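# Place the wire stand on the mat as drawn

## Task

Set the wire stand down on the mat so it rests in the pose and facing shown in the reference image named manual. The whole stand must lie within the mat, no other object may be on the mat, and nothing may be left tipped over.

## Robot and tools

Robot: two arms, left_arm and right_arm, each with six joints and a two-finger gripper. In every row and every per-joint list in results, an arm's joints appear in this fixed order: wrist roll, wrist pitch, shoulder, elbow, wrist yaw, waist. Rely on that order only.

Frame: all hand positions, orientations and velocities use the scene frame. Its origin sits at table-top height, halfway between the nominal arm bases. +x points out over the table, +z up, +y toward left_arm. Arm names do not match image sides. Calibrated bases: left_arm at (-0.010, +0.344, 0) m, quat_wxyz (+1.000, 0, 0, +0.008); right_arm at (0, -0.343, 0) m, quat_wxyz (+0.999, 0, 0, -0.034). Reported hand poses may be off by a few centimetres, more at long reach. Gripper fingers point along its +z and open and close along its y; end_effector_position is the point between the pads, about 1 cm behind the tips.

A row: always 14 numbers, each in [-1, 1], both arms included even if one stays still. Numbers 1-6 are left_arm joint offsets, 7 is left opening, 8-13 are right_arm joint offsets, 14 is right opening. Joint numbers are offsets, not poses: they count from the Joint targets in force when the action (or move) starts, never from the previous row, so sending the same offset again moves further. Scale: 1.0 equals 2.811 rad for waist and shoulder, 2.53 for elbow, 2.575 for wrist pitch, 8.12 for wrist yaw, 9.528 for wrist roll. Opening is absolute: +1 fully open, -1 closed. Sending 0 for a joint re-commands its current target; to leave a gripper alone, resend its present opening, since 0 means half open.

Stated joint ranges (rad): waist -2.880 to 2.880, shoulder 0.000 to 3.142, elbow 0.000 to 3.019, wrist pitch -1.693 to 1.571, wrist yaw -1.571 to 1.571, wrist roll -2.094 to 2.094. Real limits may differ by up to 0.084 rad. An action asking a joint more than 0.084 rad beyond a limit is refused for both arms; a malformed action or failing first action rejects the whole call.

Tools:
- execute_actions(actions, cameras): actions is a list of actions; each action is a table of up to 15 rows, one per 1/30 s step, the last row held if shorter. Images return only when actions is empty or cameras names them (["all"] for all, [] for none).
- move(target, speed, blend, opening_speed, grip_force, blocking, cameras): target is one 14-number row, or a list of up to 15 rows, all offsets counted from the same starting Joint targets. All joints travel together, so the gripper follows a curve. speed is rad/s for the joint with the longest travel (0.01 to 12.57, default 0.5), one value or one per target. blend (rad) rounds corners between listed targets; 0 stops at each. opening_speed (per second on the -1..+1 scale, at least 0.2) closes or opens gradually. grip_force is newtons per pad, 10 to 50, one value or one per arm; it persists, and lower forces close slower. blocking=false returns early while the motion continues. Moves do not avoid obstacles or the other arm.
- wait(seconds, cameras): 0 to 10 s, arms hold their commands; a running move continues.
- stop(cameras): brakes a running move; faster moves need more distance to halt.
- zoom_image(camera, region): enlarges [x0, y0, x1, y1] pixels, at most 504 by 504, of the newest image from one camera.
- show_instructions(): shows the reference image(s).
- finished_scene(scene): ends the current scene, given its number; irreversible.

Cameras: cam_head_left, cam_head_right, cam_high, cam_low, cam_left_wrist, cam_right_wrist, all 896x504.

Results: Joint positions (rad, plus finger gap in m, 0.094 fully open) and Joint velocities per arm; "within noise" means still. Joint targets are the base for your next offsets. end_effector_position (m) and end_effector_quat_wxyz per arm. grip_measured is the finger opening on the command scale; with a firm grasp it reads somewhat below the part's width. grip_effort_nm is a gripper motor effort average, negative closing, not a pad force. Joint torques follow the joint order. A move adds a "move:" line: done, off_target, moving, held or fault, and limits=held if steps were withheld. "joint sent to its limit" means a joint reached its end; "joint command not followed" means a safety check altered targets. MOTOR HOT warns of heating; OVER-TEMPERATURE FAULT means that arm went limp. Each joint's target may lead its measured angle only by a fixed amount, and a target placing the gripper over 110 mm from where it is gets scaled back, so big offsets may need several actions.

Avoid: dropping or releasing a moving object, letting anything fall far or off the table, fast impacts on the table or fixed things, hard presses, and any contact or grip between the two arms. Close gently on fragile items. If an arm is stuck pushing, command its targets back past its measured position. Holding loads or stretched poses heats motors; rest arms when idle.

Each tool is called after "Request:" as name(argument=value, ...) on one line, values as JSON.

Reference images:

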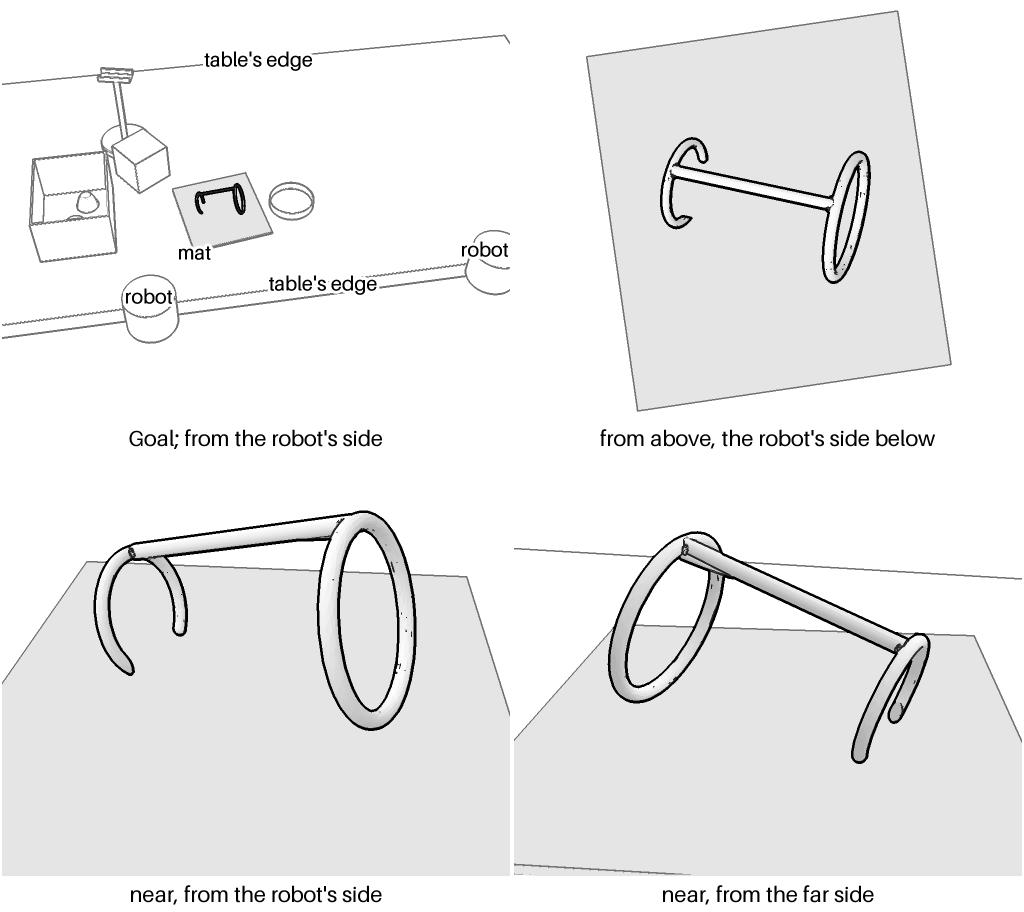

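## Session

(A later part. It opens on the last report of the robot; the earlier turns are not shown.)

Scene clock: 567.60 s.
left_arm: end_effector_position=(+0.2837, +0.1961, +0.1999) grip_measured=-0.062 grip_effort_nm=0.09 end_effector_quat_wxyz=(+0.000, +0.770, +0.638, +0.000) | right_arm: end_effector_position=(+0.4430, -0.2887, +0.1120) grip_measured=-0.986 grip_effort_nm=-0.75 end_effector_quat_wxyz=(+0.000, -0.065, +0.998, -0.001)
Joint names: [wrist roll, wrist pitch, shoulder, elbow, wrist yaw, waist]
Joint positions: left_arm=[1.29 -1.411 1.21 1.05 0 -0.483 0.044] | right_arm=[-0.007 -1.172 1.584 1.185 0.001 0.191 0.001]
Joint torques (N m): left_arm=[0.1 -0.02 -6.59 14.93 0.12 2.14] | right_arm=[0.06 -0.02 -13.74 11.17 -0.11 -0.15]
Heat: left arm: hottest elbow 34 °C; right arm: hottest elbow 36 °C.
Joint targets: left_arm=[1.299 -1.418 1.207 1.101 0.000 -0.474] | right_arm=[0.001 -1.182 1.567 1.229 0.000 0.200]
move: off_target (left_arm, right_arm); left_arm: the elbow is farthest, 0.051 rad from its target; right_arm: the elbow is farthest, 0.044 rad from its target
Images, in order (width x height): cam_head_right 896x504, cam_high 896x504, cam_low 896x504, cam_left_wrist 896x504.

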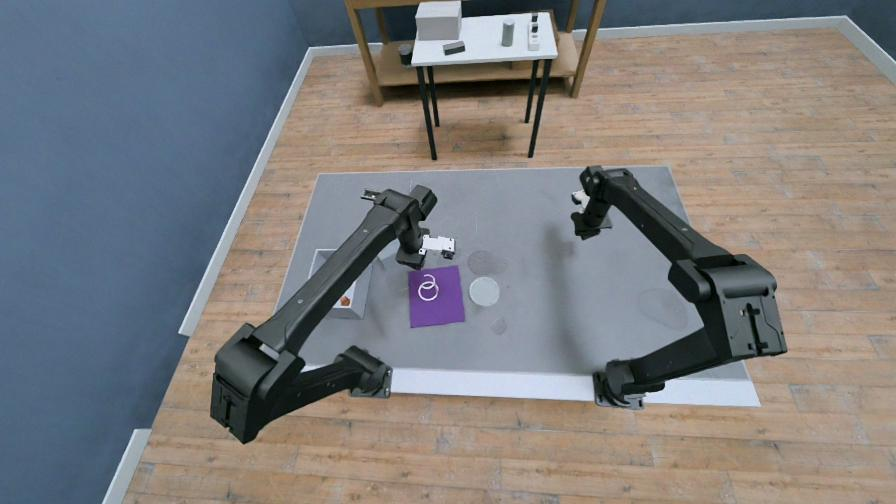

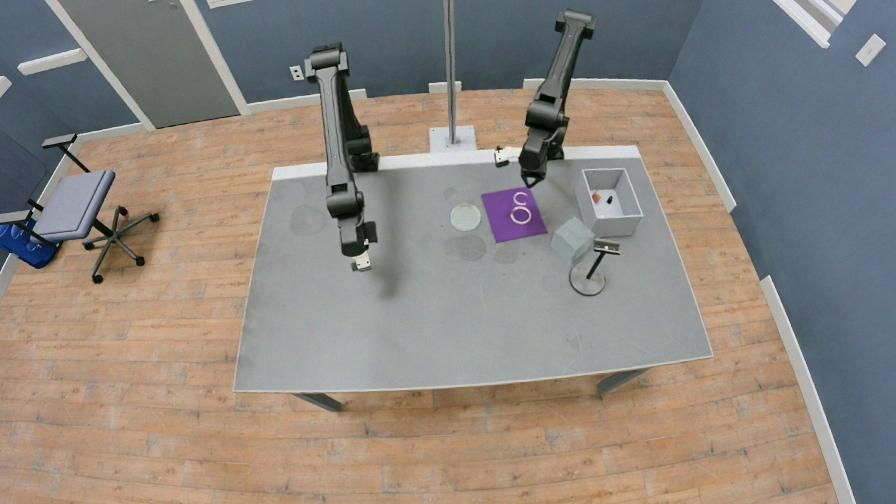

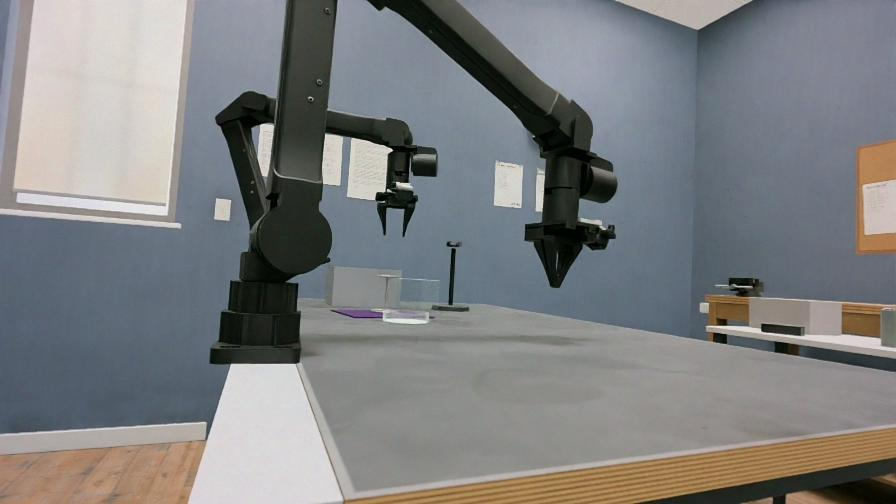

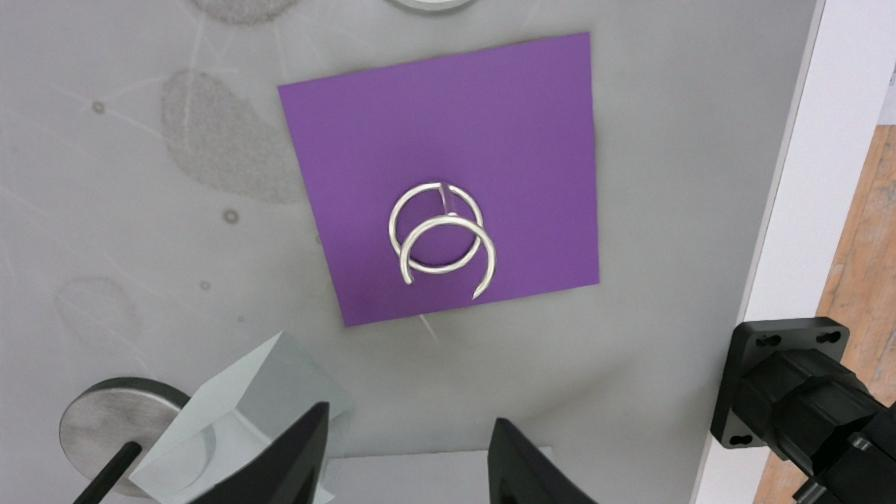

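Request:
move(target=[[-0.0671,-0.092,0.148,0.0431,-0.0597,-0.1978,-0.06, 0,0,0,0,0,0,-1],[-0.0564,-0.0145,0.1551,-0.0202,-0.0641,-0.1651,-0.06, 0,0,0,0,0,0,-1]], speed=[0.6,0.4], blend=[0.05, 0], cameras=["cam_left_wrist", "cam_low", "cam_head_right", "cam_high"])

Request:
zoom_image(camera="cam_low", region=[320, 220, 480, 330])

Request:
zoom_image(camera="cam_head_right", region=[380, 230, 520, 340])

Scene clock: 606.70 s.
left_arm: end_effector_position=(+0.2566, +0.1341, +0.0911) grip_measured=-0.062 grip_effort_nm=0.08 end_effector_quat_wxyz=(-0.209, +0.738, +0.582, +0.268) | right_arm: end_effector_position=(+0.4430, -0.2887, +0.1120) grip_measured=-0.986 grip_effort_nm=-0.75 end_effector_quat_wxyz=(+0.000, -0.065, +0.998, -0.001)
Joint names: [wrist roll, wrist pitch, shoulder, elbow, wrist yaw, waist]
Joint positions: left_arm=[0.751 -1.462 1.641 1.048 -0.519 -0.94 0.044] | right_arm=[-0.007 -1.172 1.584 1.185 0.001 0.191 0.001]
Joint torques (N m): left_arm=[0.07 -0.39 -11.05 8.01 -0.31 1.32] | right_arm=[0.1 0.12 -13.74 11.11 -0.13 0.09]
Motor temperatures (°C): left_arm=[20 22 25 38 20 21 21] | right_arm=[20 18 29 37 19 19 22]
Heat: left arm: hottest elbow 38 °C; right arm: hottest elbow 37 °C.
Joint targets: left_arm=[0.762 -1.456 1.643 1.050 -0.520 -0.938] | right_arm=[0.001 -1.182 1.567 1.229 0.000 0.200]
move: off_target (right_arm); right_arm: the elbow is farthest, 0.044 rad from its target
Images, in order (width x height): cam_head_right 896x504, cam_high 896x504, cam_low 896x504, cam_left_wrist 896x504.

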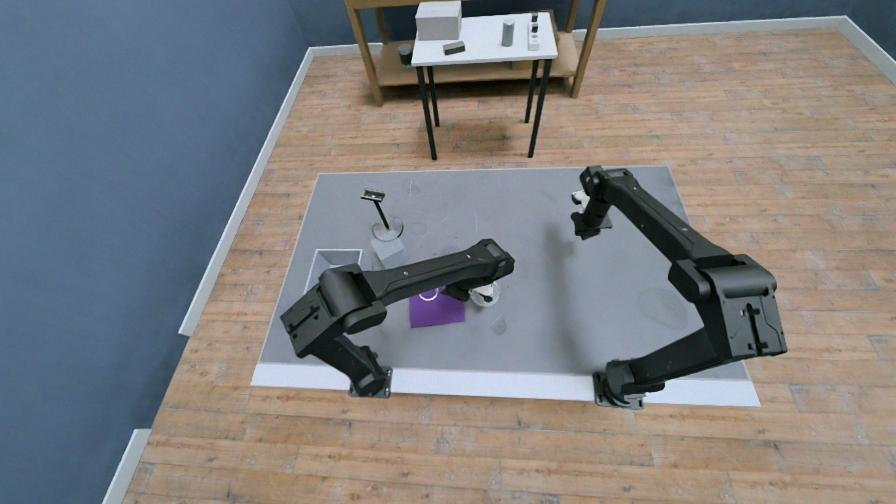

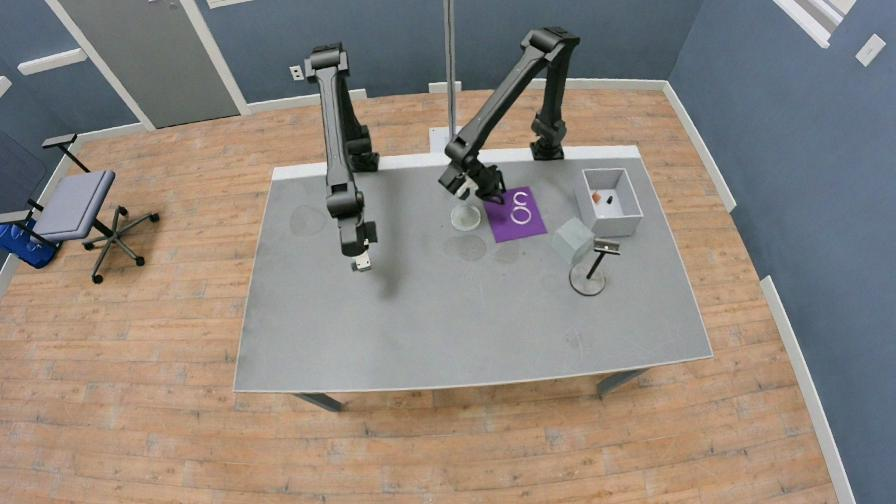

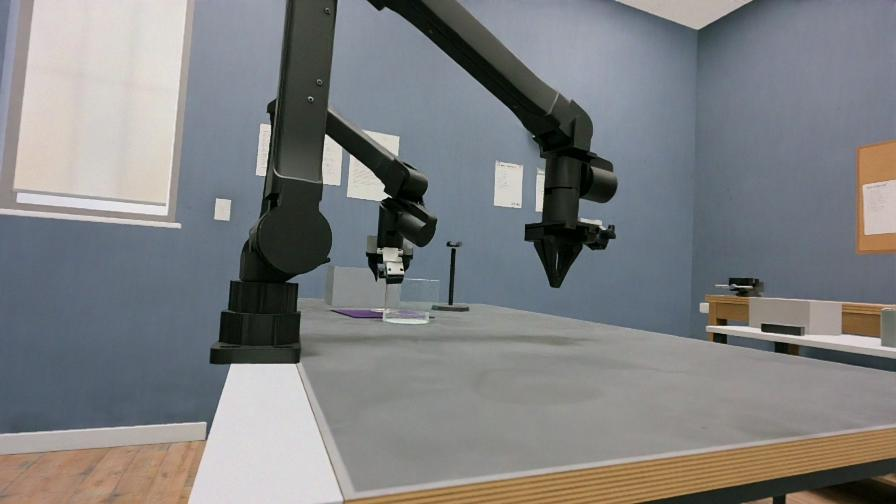

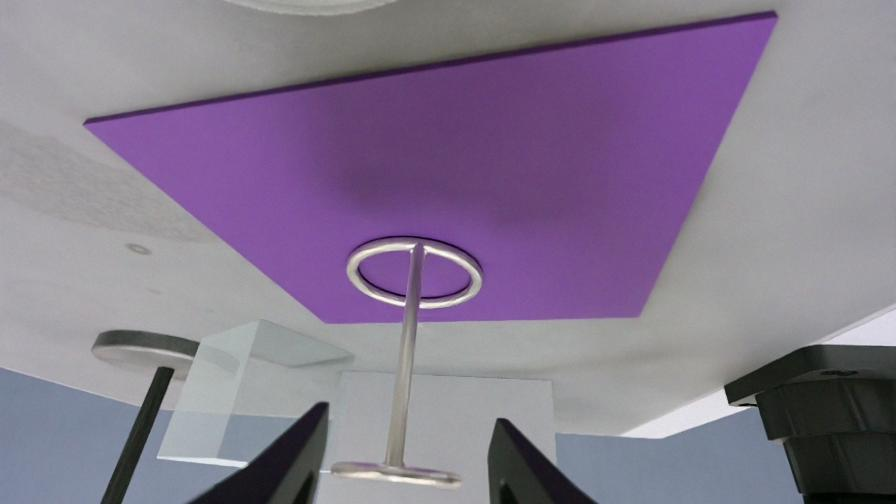

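Scaled by 3.150 from the camera's 896x504 image, which has a finer 1280x720 frame.

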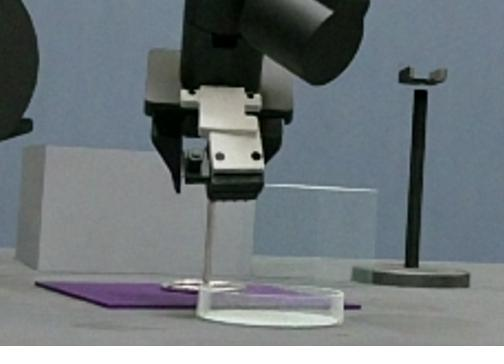

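Scaled by 3.600 from the camera's 896x504 image, which has a finer 1280x720 frame.

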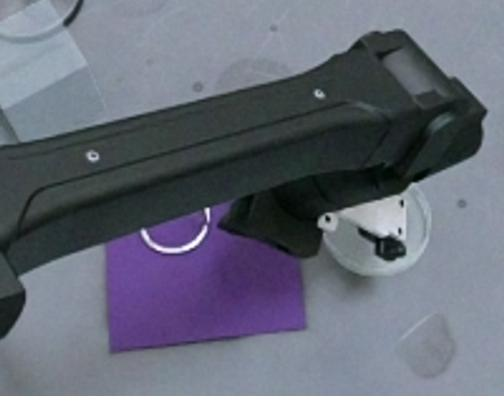

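Request:
move(target=[[0.0087,0.0719,0.007,-0.0487,-0.0044,0.0284,-0.06, 0,0,0,0,0,0,-1],[0.0087,0.0719,0.007,-0.0487,-0.0044,0.0284,-1, 0,0,0,0,0,0,-1]], speed=[0.2,0.2], opening_speed=0.7, cameras=["cam_left_wrist", "cam_low", "cam_head_right", "cam_high"])

Request:
zoom_image(camera="cam_low", region=[340, 250, 460, 330])

Request:
zoom_image(camera="cam_head_right", region=[380, 230, 520, 340])

Scene clock: 620.77 s.
left_arm: end_effector_position=(+0.2657, +0.1686, +0.0466) grip_measured=-0.906 grip_effort_nm=-1.03 end_effector_quat_wxyz=(-0.205, +0.741, +0.581, +0.269) | right_arm: end_effector_position=(+0.4430, -0.2887, +0.1120) grip_measured=-0.986 grip_effort_nm=-0.75 end_effector_quat_wxyz=(+0.000, -0.065, +0.998, -0.001)
Joint names: [wrist roll, wrist pitch, shoulder, elbow, wrist yaw, waist]
Joint positions: left_arm=[0.835 -1.277 1.657 0.929 -0.554 -0.868 0.004] | right_arm=[-0.007 -1.172 1.584 1.185 0.001 0.191 0.001]
Joint torques (N m): left_arm=[0.07 -0.51 -10.11 6.91 -0.3 2.2] | right_arm=[0.09 0.03 -13.92 11.08 -0.16 -0.26]
Heat: left arm: hottest elbow 36 °C; right arm: hottest elbow 37 °C.
Joint targets: left_arm=[0.845 -1.271 1.662 0.926 -0.556 -0.858] | right_arm=[0.001 -1.182 1.567 1.229 0.000 0.200]
move: off_target (right_arm); right_arm: the elbow is farthest, 0.044 rad from its target
Images, in order (width x height): cam_head_right 896x504, cam_high 896x504, cam_low 896x504, cam_left_wrist 896x504.

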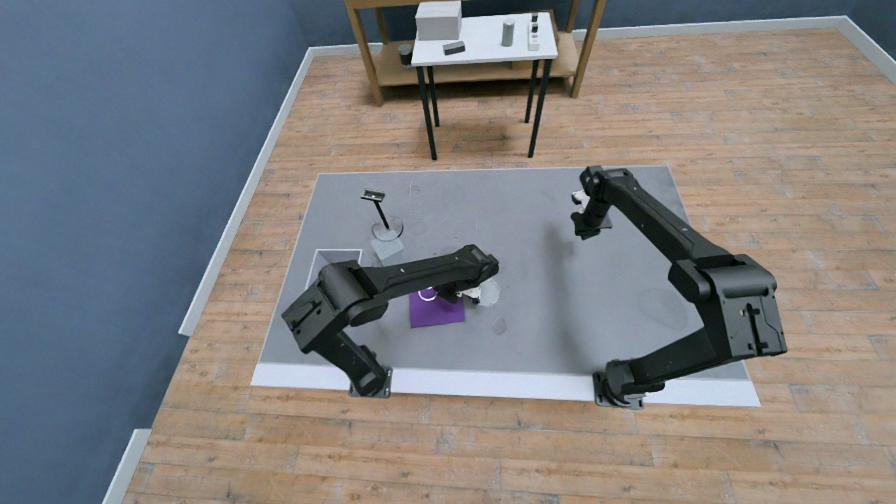

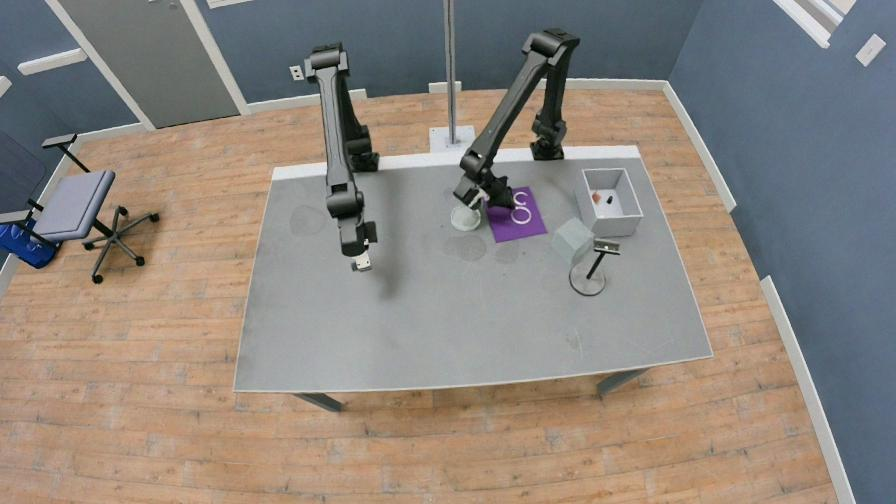

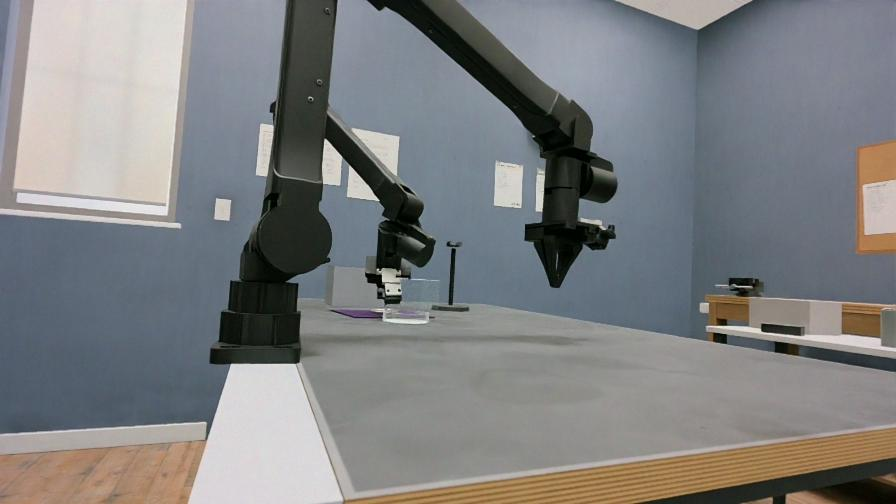

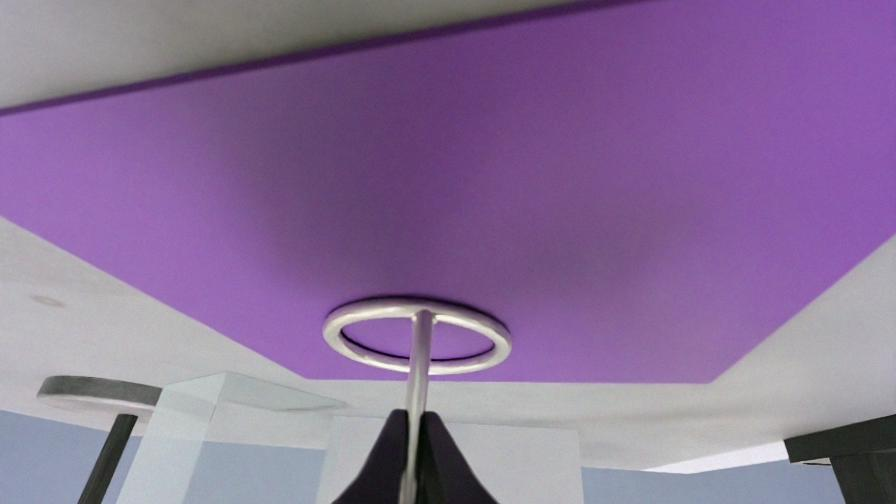

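Scaled by 4.200 from the camera's 896x504 image, which has a finer 1280x720 frame.

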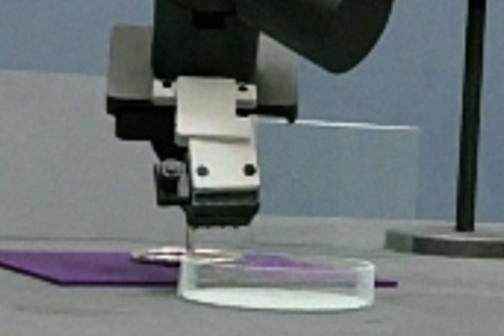

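Scaled by 3.600 from the camera's 896x504 image, which has a finer 1280x720 frame.

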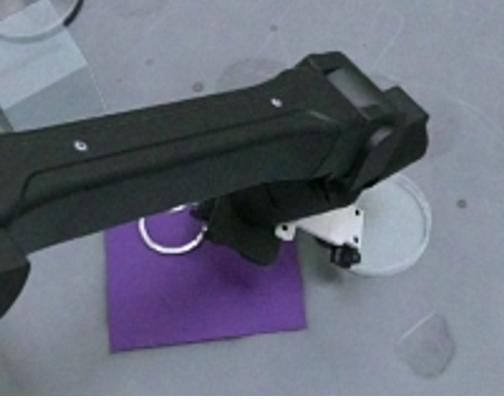

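Request:
move(target=[[0,0,0,0.0158,0,0,-1, 0,0,0,0,0,0,-1],[0,-0.1021,-0.0555,0.0572,0,0,-1, 0,0,0,0,0,0,-1],[0.0635,-0.1133,-0.0828,0.0356,0.1034,0.1373,-1, 0,0,0,0,0,0,-1],[0.1276,0.0611,-0.0168,-0.0781,0.2057,0.2775,-1, 0,0,0,0,0,0,-1]], speed=[0.2,0.25,0.7,0.7], blend=[0,0.05,0.12,0], cameras=["cam_left_wrist", "cam_low", "cam_head_right", "cam_high"])

Request:
zoom_image(camera="cam_low", region=[320, 220, 460, 330])

Request:
zoom_image(camera="cam_high", region=[460, 140, 600, 260])

Request:
zoom_image(camera="cam_head_right", region=[380, 240, 500, 340])

Scene clock: 684.83 s.
left_arm: end_effector_position=(+0.2689, +0.1667, +0.0789) grip_measured=-0.906 grip_effort_nm=-1.04 end_effector_quat_wxyz=(+0.337, +0.676, +0.498, -0.426) | right_arm: end_effector_position=(+0.4430, -0.2887, +0.1120) grip_measured=-0.986 grip_effort_nm=-0.75 end_effector_quat_wxyz=(+0.000, -0.065, +0.998, -0.001)
Joint names: [wrist roll, wrist pitch, shoulder, elbow, wrist yaw, waist]
Joint positions: left_arm=[2.05 -1.117 1.6 0.742 1.11 -0.091 0.004] | right_arm=[-0.007 -1.172 1.584 1.185 0.001 0.191 0.001]
Joint torques (N m): left_arm=[0.09 -0.39 -7.47 5.11 0.72 2.43] | right_arm=[0.11 -0.02 -13.68 11.12 -0.13 -0.26]
Motor temperatures (°C): left_arm=[20 22 26 32 21 21 22] | right_arm=[20 18 29 37 19 19 22]
Heat: left arm: hottest elbow 32 °C; right arm: hottest elbow 37 °C.
Joint targets: left_arm=[2.060 -1.113 1.615 0.729 1.114 -0.078] | right_arm=[0.001 -1.182 1.567 1.229 0.000 0.200]
move: off_target (right_arm); right_arm: the elbow is farthest, 0.044 rad from its target
Images, in order (width x height): cam_head_right 896x504, cam_high 896x504, cam_low 896x504, cam_left_wrist 896x504.

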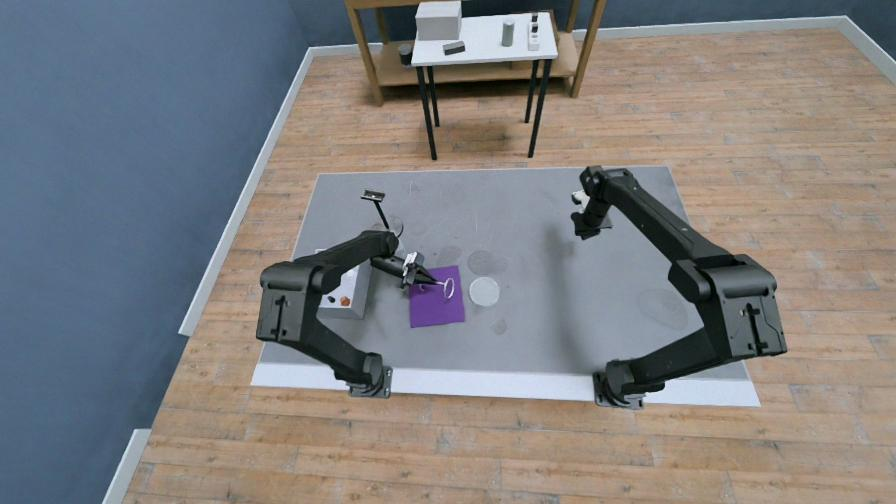

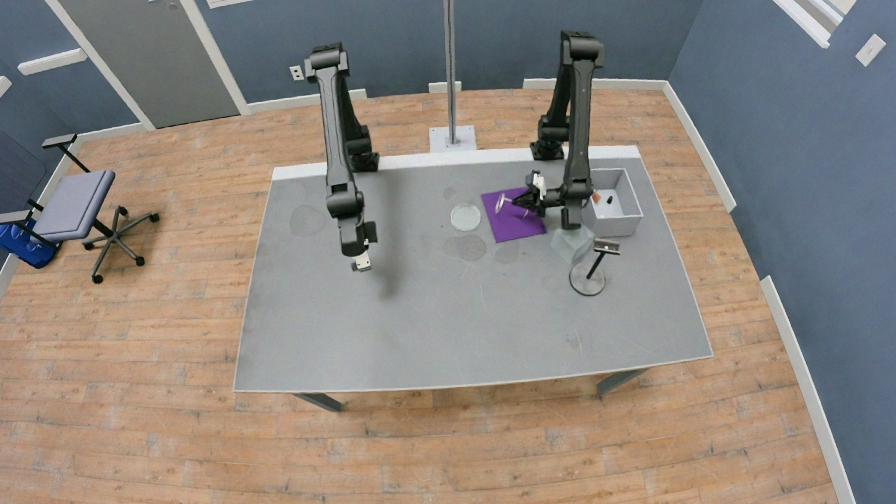

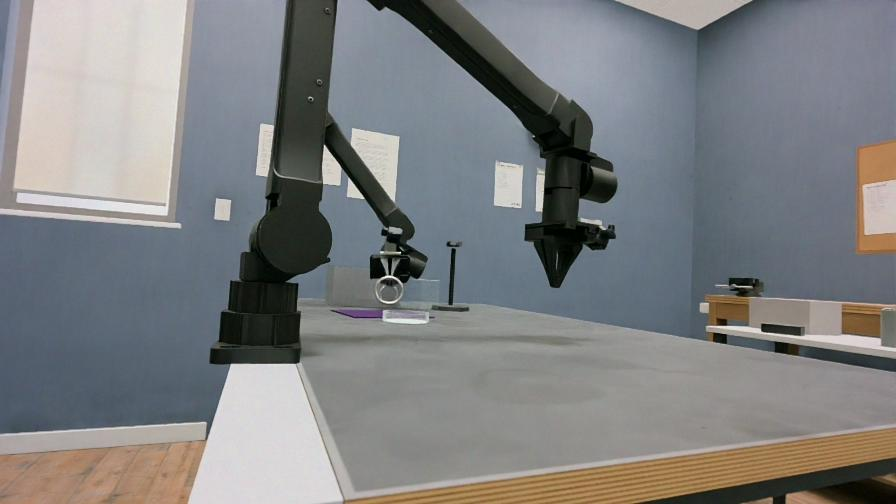

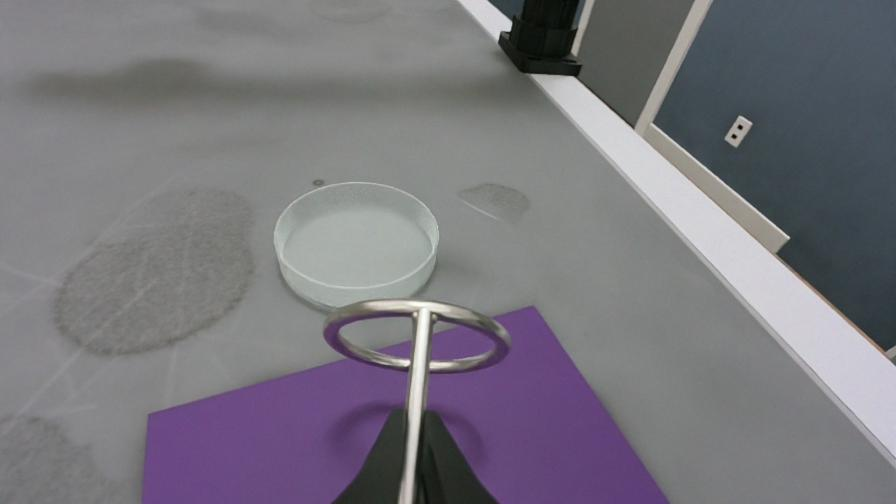

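Scaled by 3.600 from the camera's 896x504 image, which has a finer 1280x720 frame.

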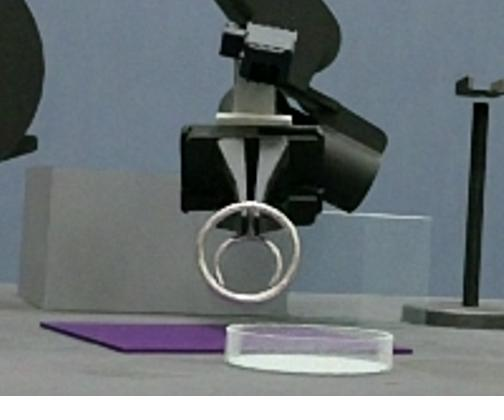

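Scaled by 3.600 from the camera's 896x504 image, which has a finer 1280x720 frame.

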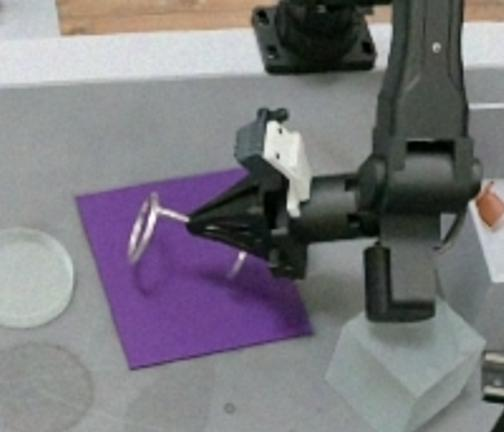

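Scaled by 4.200 from the camera's 896x504 image, which has a finer 1280x720 frame.

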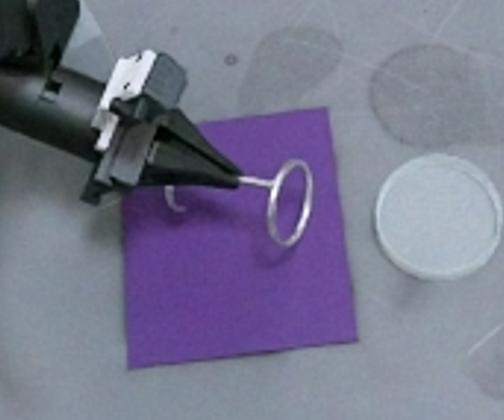

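Request:
move(target=[0,0.0275,0.0204,-0.0053,0,0,-1, 0,0,0,0,0,0,-1], speed=0.1, cameras=["cam_left_wrist", "cam_low", "cam_head_right", "cam_high"])

Request:
zoom_image(camera="cam_low", region=[350, 260, 430, 330])

Request:
zoom_image(camera="cam_high", region=[460, 160, 580, 260])

Request:
zoom_image(camera="cam_head_right", region=[400, 250, 480, 335])

Scene clock: 694.03 s.
left_arm: end_effector_position=(+0.2770, +0.1663, +0.0717) grip_measured=-0.906 grip_effort_nm=-1.04 end_effector_quat_wxyz=(+0.353, +0.687, +0.487, -0.408) | right_arm: end_effector_position=(+0.4430, -0.2887, +0.1120) grip_measured=-0.986 grip_effort_nm=-0.75 end_effector_quat_wxyz=(+0.000, -0.065, +0.998, -0.001)
Joint names: [wrist roll, wrist pitch, shoulder, elbow, wrist yaw, waist]
Joint positions: left_arm=[2.051 -1.046 1.61 0.739 1.11 -0.091 0.004] | right_arm=[-0.007 -1.172 1.584 1.185 0.001 0.191 0.001]
Joint torques (N m): left_arm=[0.13 -0.34 -3.55 4.27 0.74 3.02] | right_arm=[0.1 0.03 -13.86 11.19 -0.13 -0.03]
Heat: left arm: hottest elbow 32 °C; right arm: hottest elbow 37 °C.
Joint targets: left_arm=[2.061 -1.043 1.673 0.715 1.114 -0.078] | right_arm=[0.001 -1.182 1.567 1.229 0.000 0.200]
move: off_target (left_arm, right_arm); left_arm: the shoulder is farthest, 0.062 rad from its target; right_arm: the elbow is farthest, 0.044 rad from its target
Images, in order (width x height): cam_head_right 896x504, cam_high 896x504, cam_low 896x504, cam_left_wrist 896x504.

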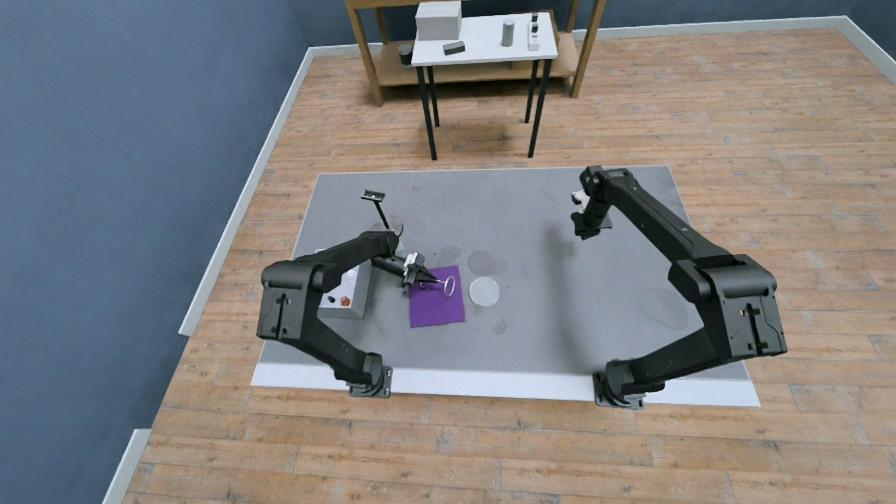

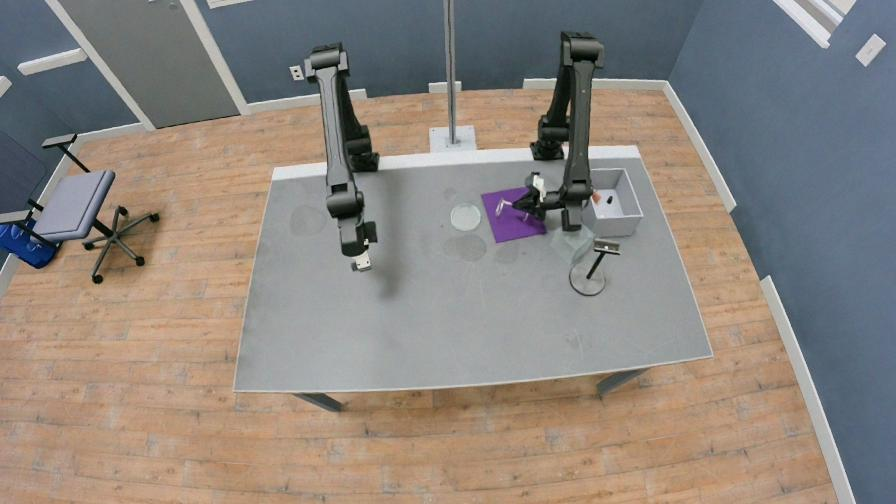

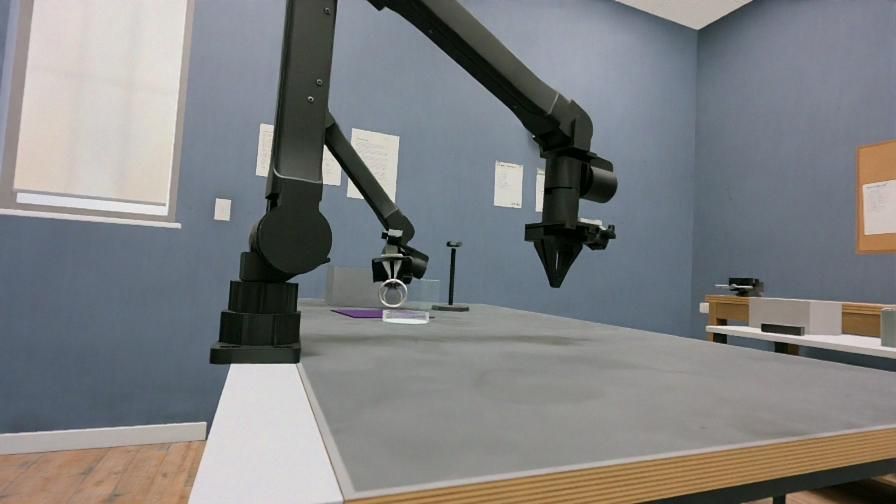

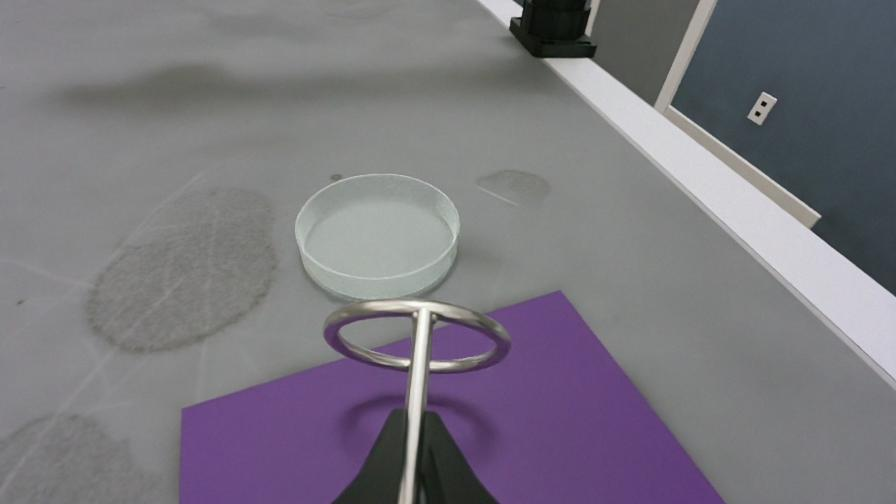

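Scaled by 6.300 from the camera's 896x504 image, which has a finer 1280x720 frame.

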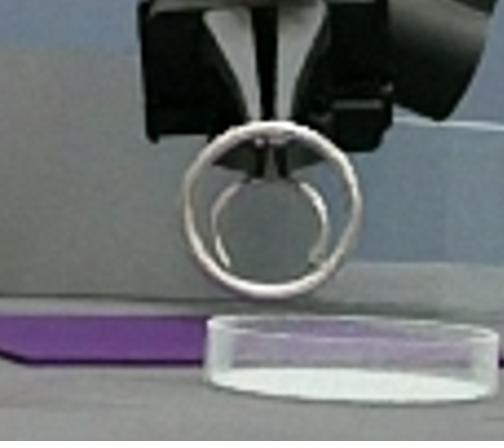

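Scaled by 4.200 from the camera's 896x504 image, which has a finer 1280x720 frame.

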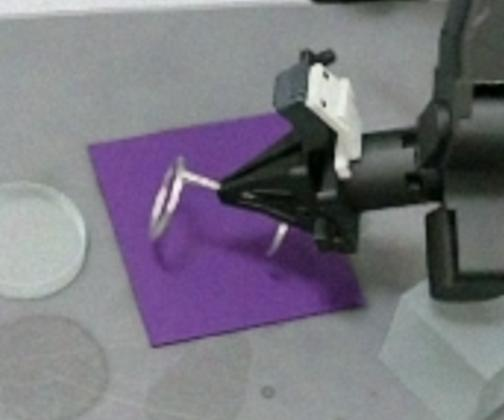

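Scaled by 5.929 from the camera's 896x504 image, which has a finer 1280x720 frame.

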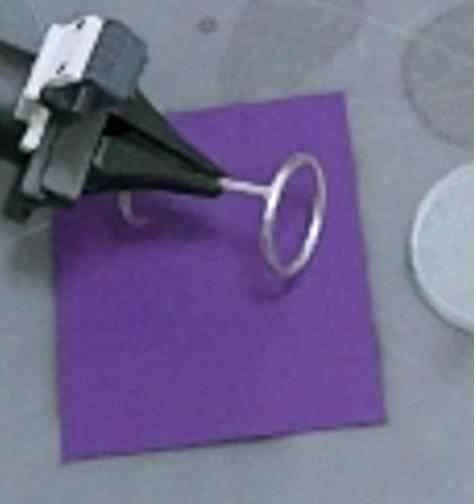

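Request:
move(target=[[0,-0.0272,-0.0313,0.0055,0,0,-1, 0,0,0,0,0,0,-1],[-0.0018,-0.0311,-0.0551,-0.0269,0.0004,0.0009,-1, 0,0,0,0,0,0,-1]], speed=[0.15,0.15], blend=[0.02,0], cameras=["cam_left_wrist", "cam_low", "cam_head_right", "cam_high"])

Request:
zoom_image(camera="cam_high", region=[480, 160, 640, 280])

Request:
zoom_image(camera="cam_head_right", region=[340, 210, 480, 335])

Scene clock: 709.93 s.
left_arm: end_effector_position=(+0.2346, +0.1699, +0.0803) grip_measured=-0.906 grip_effort_nm=-1.03 end_effector_quat_wxyz=(+0.335, +0.671, +0.501, -0.431) | right_arm: end_effector_position=(+0.4430, -0.2887, +0.1120) grip_measured=-0.986 grip_effort_nm=-0.74 end_effector_quat_wxyz=(+0.000, -0.065, +0.998, -0.001)
Joint names: [wrist roll, wrist pitch, shoulder, elbow, wrist yaw, waist]
Joint positions: left_arm=[2.051 -1.112 1.527 0.65 1.113 -0.088 0.004] | right_arm=[-0.007 -1.172 1.584 1.185 0.001 0.191 0.001]
Joint torques (N m): left_arm=[-0.06 -1.05 -8.47 5.79 0.74 2.37] | right_arm=[0.08 -0.06 -13.92 10.99 -0.1 -0.62]
Heat: left arm: hottest elbow 31 °C; right arm: hottest elbow 37 °C.
Joint targets: left_arm=[2.043 -1.122 1.518 0.647 1.118 -0.075] | right_arm=[0.001 -1.182 1.567 1.229 0.000 0.200]
move: off_target (right_arm); right_arm: the elbow is farthest, 0.044 rad from its target
Images, in order (width x height): cam_head_right 896x504, cam_high 896x504, cam_low 896x504, cam_left_wrist 896x504.

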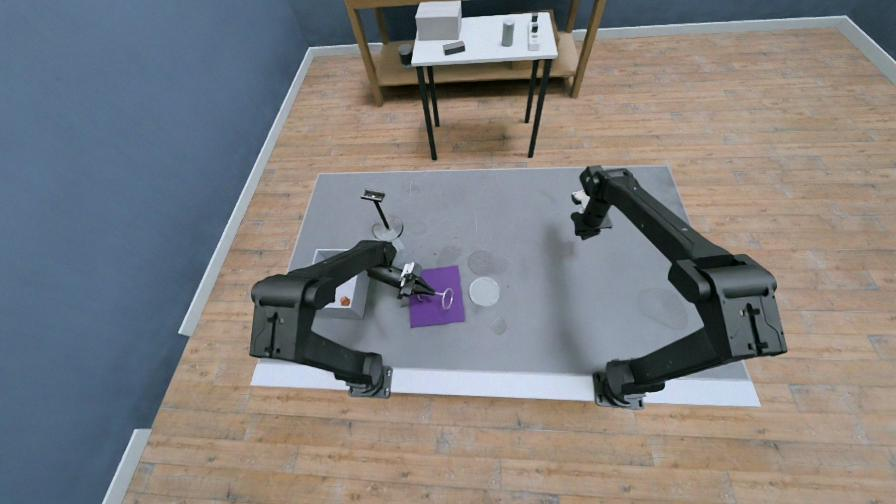

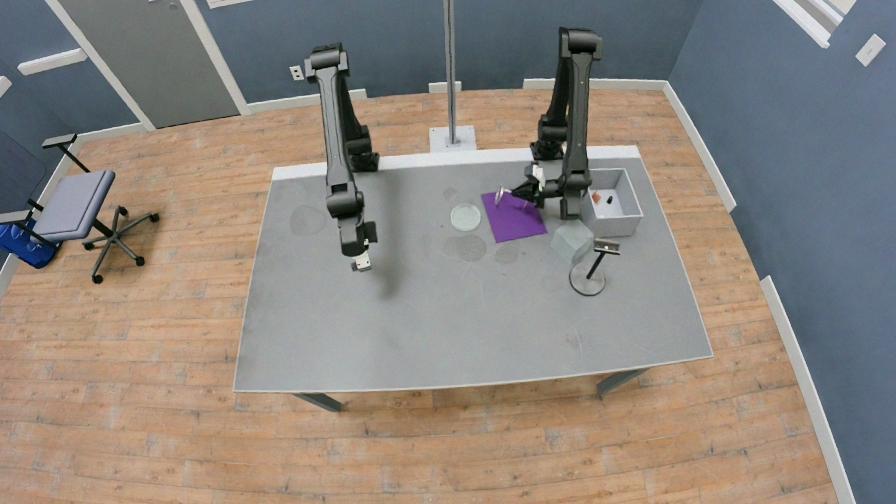

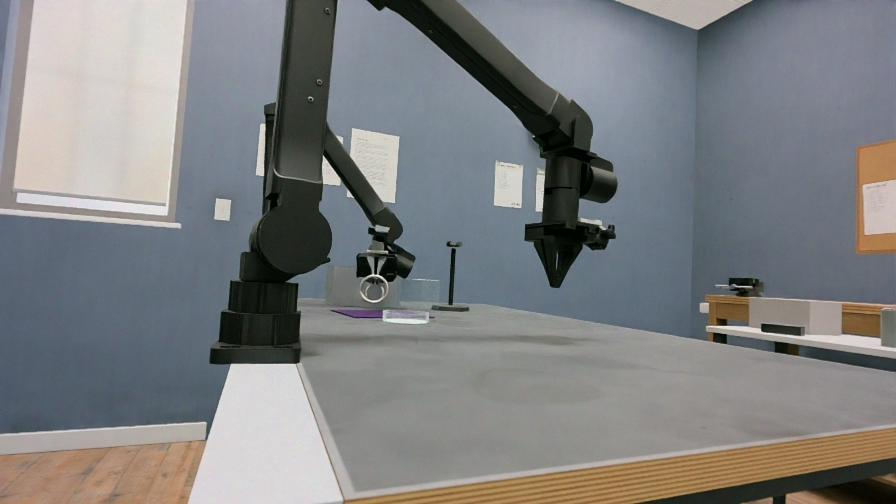

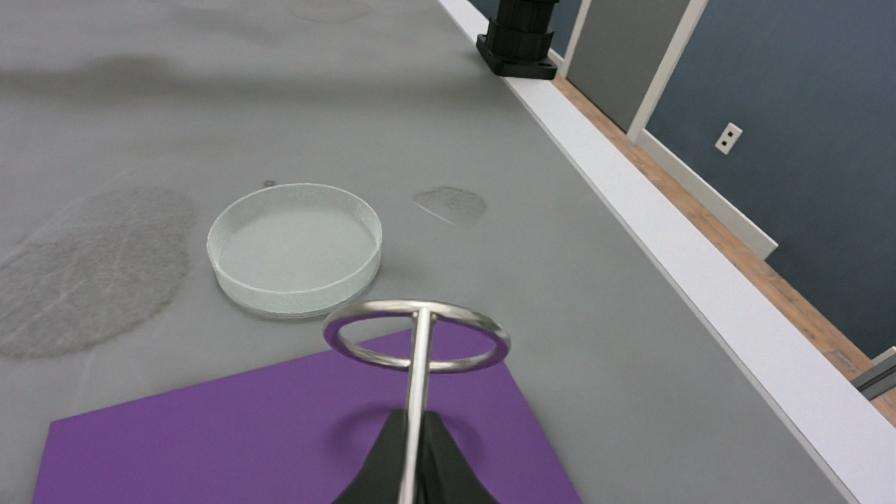

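Scaled by 3.150 from the camera's 896x504 image, which has a finer 1280x720 frame.

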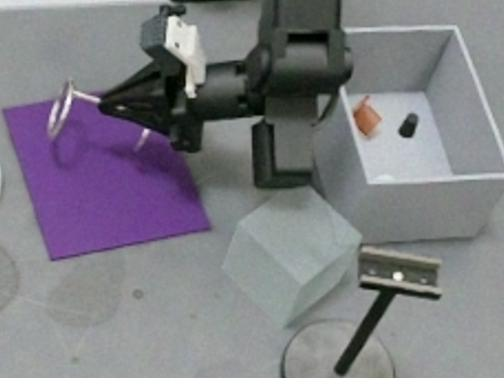

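Scaled by 3.600 from the camera's 896x504 image, which has a finer 1280x720 frame.

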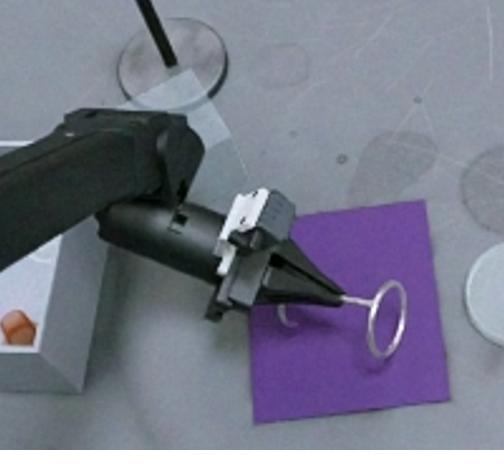

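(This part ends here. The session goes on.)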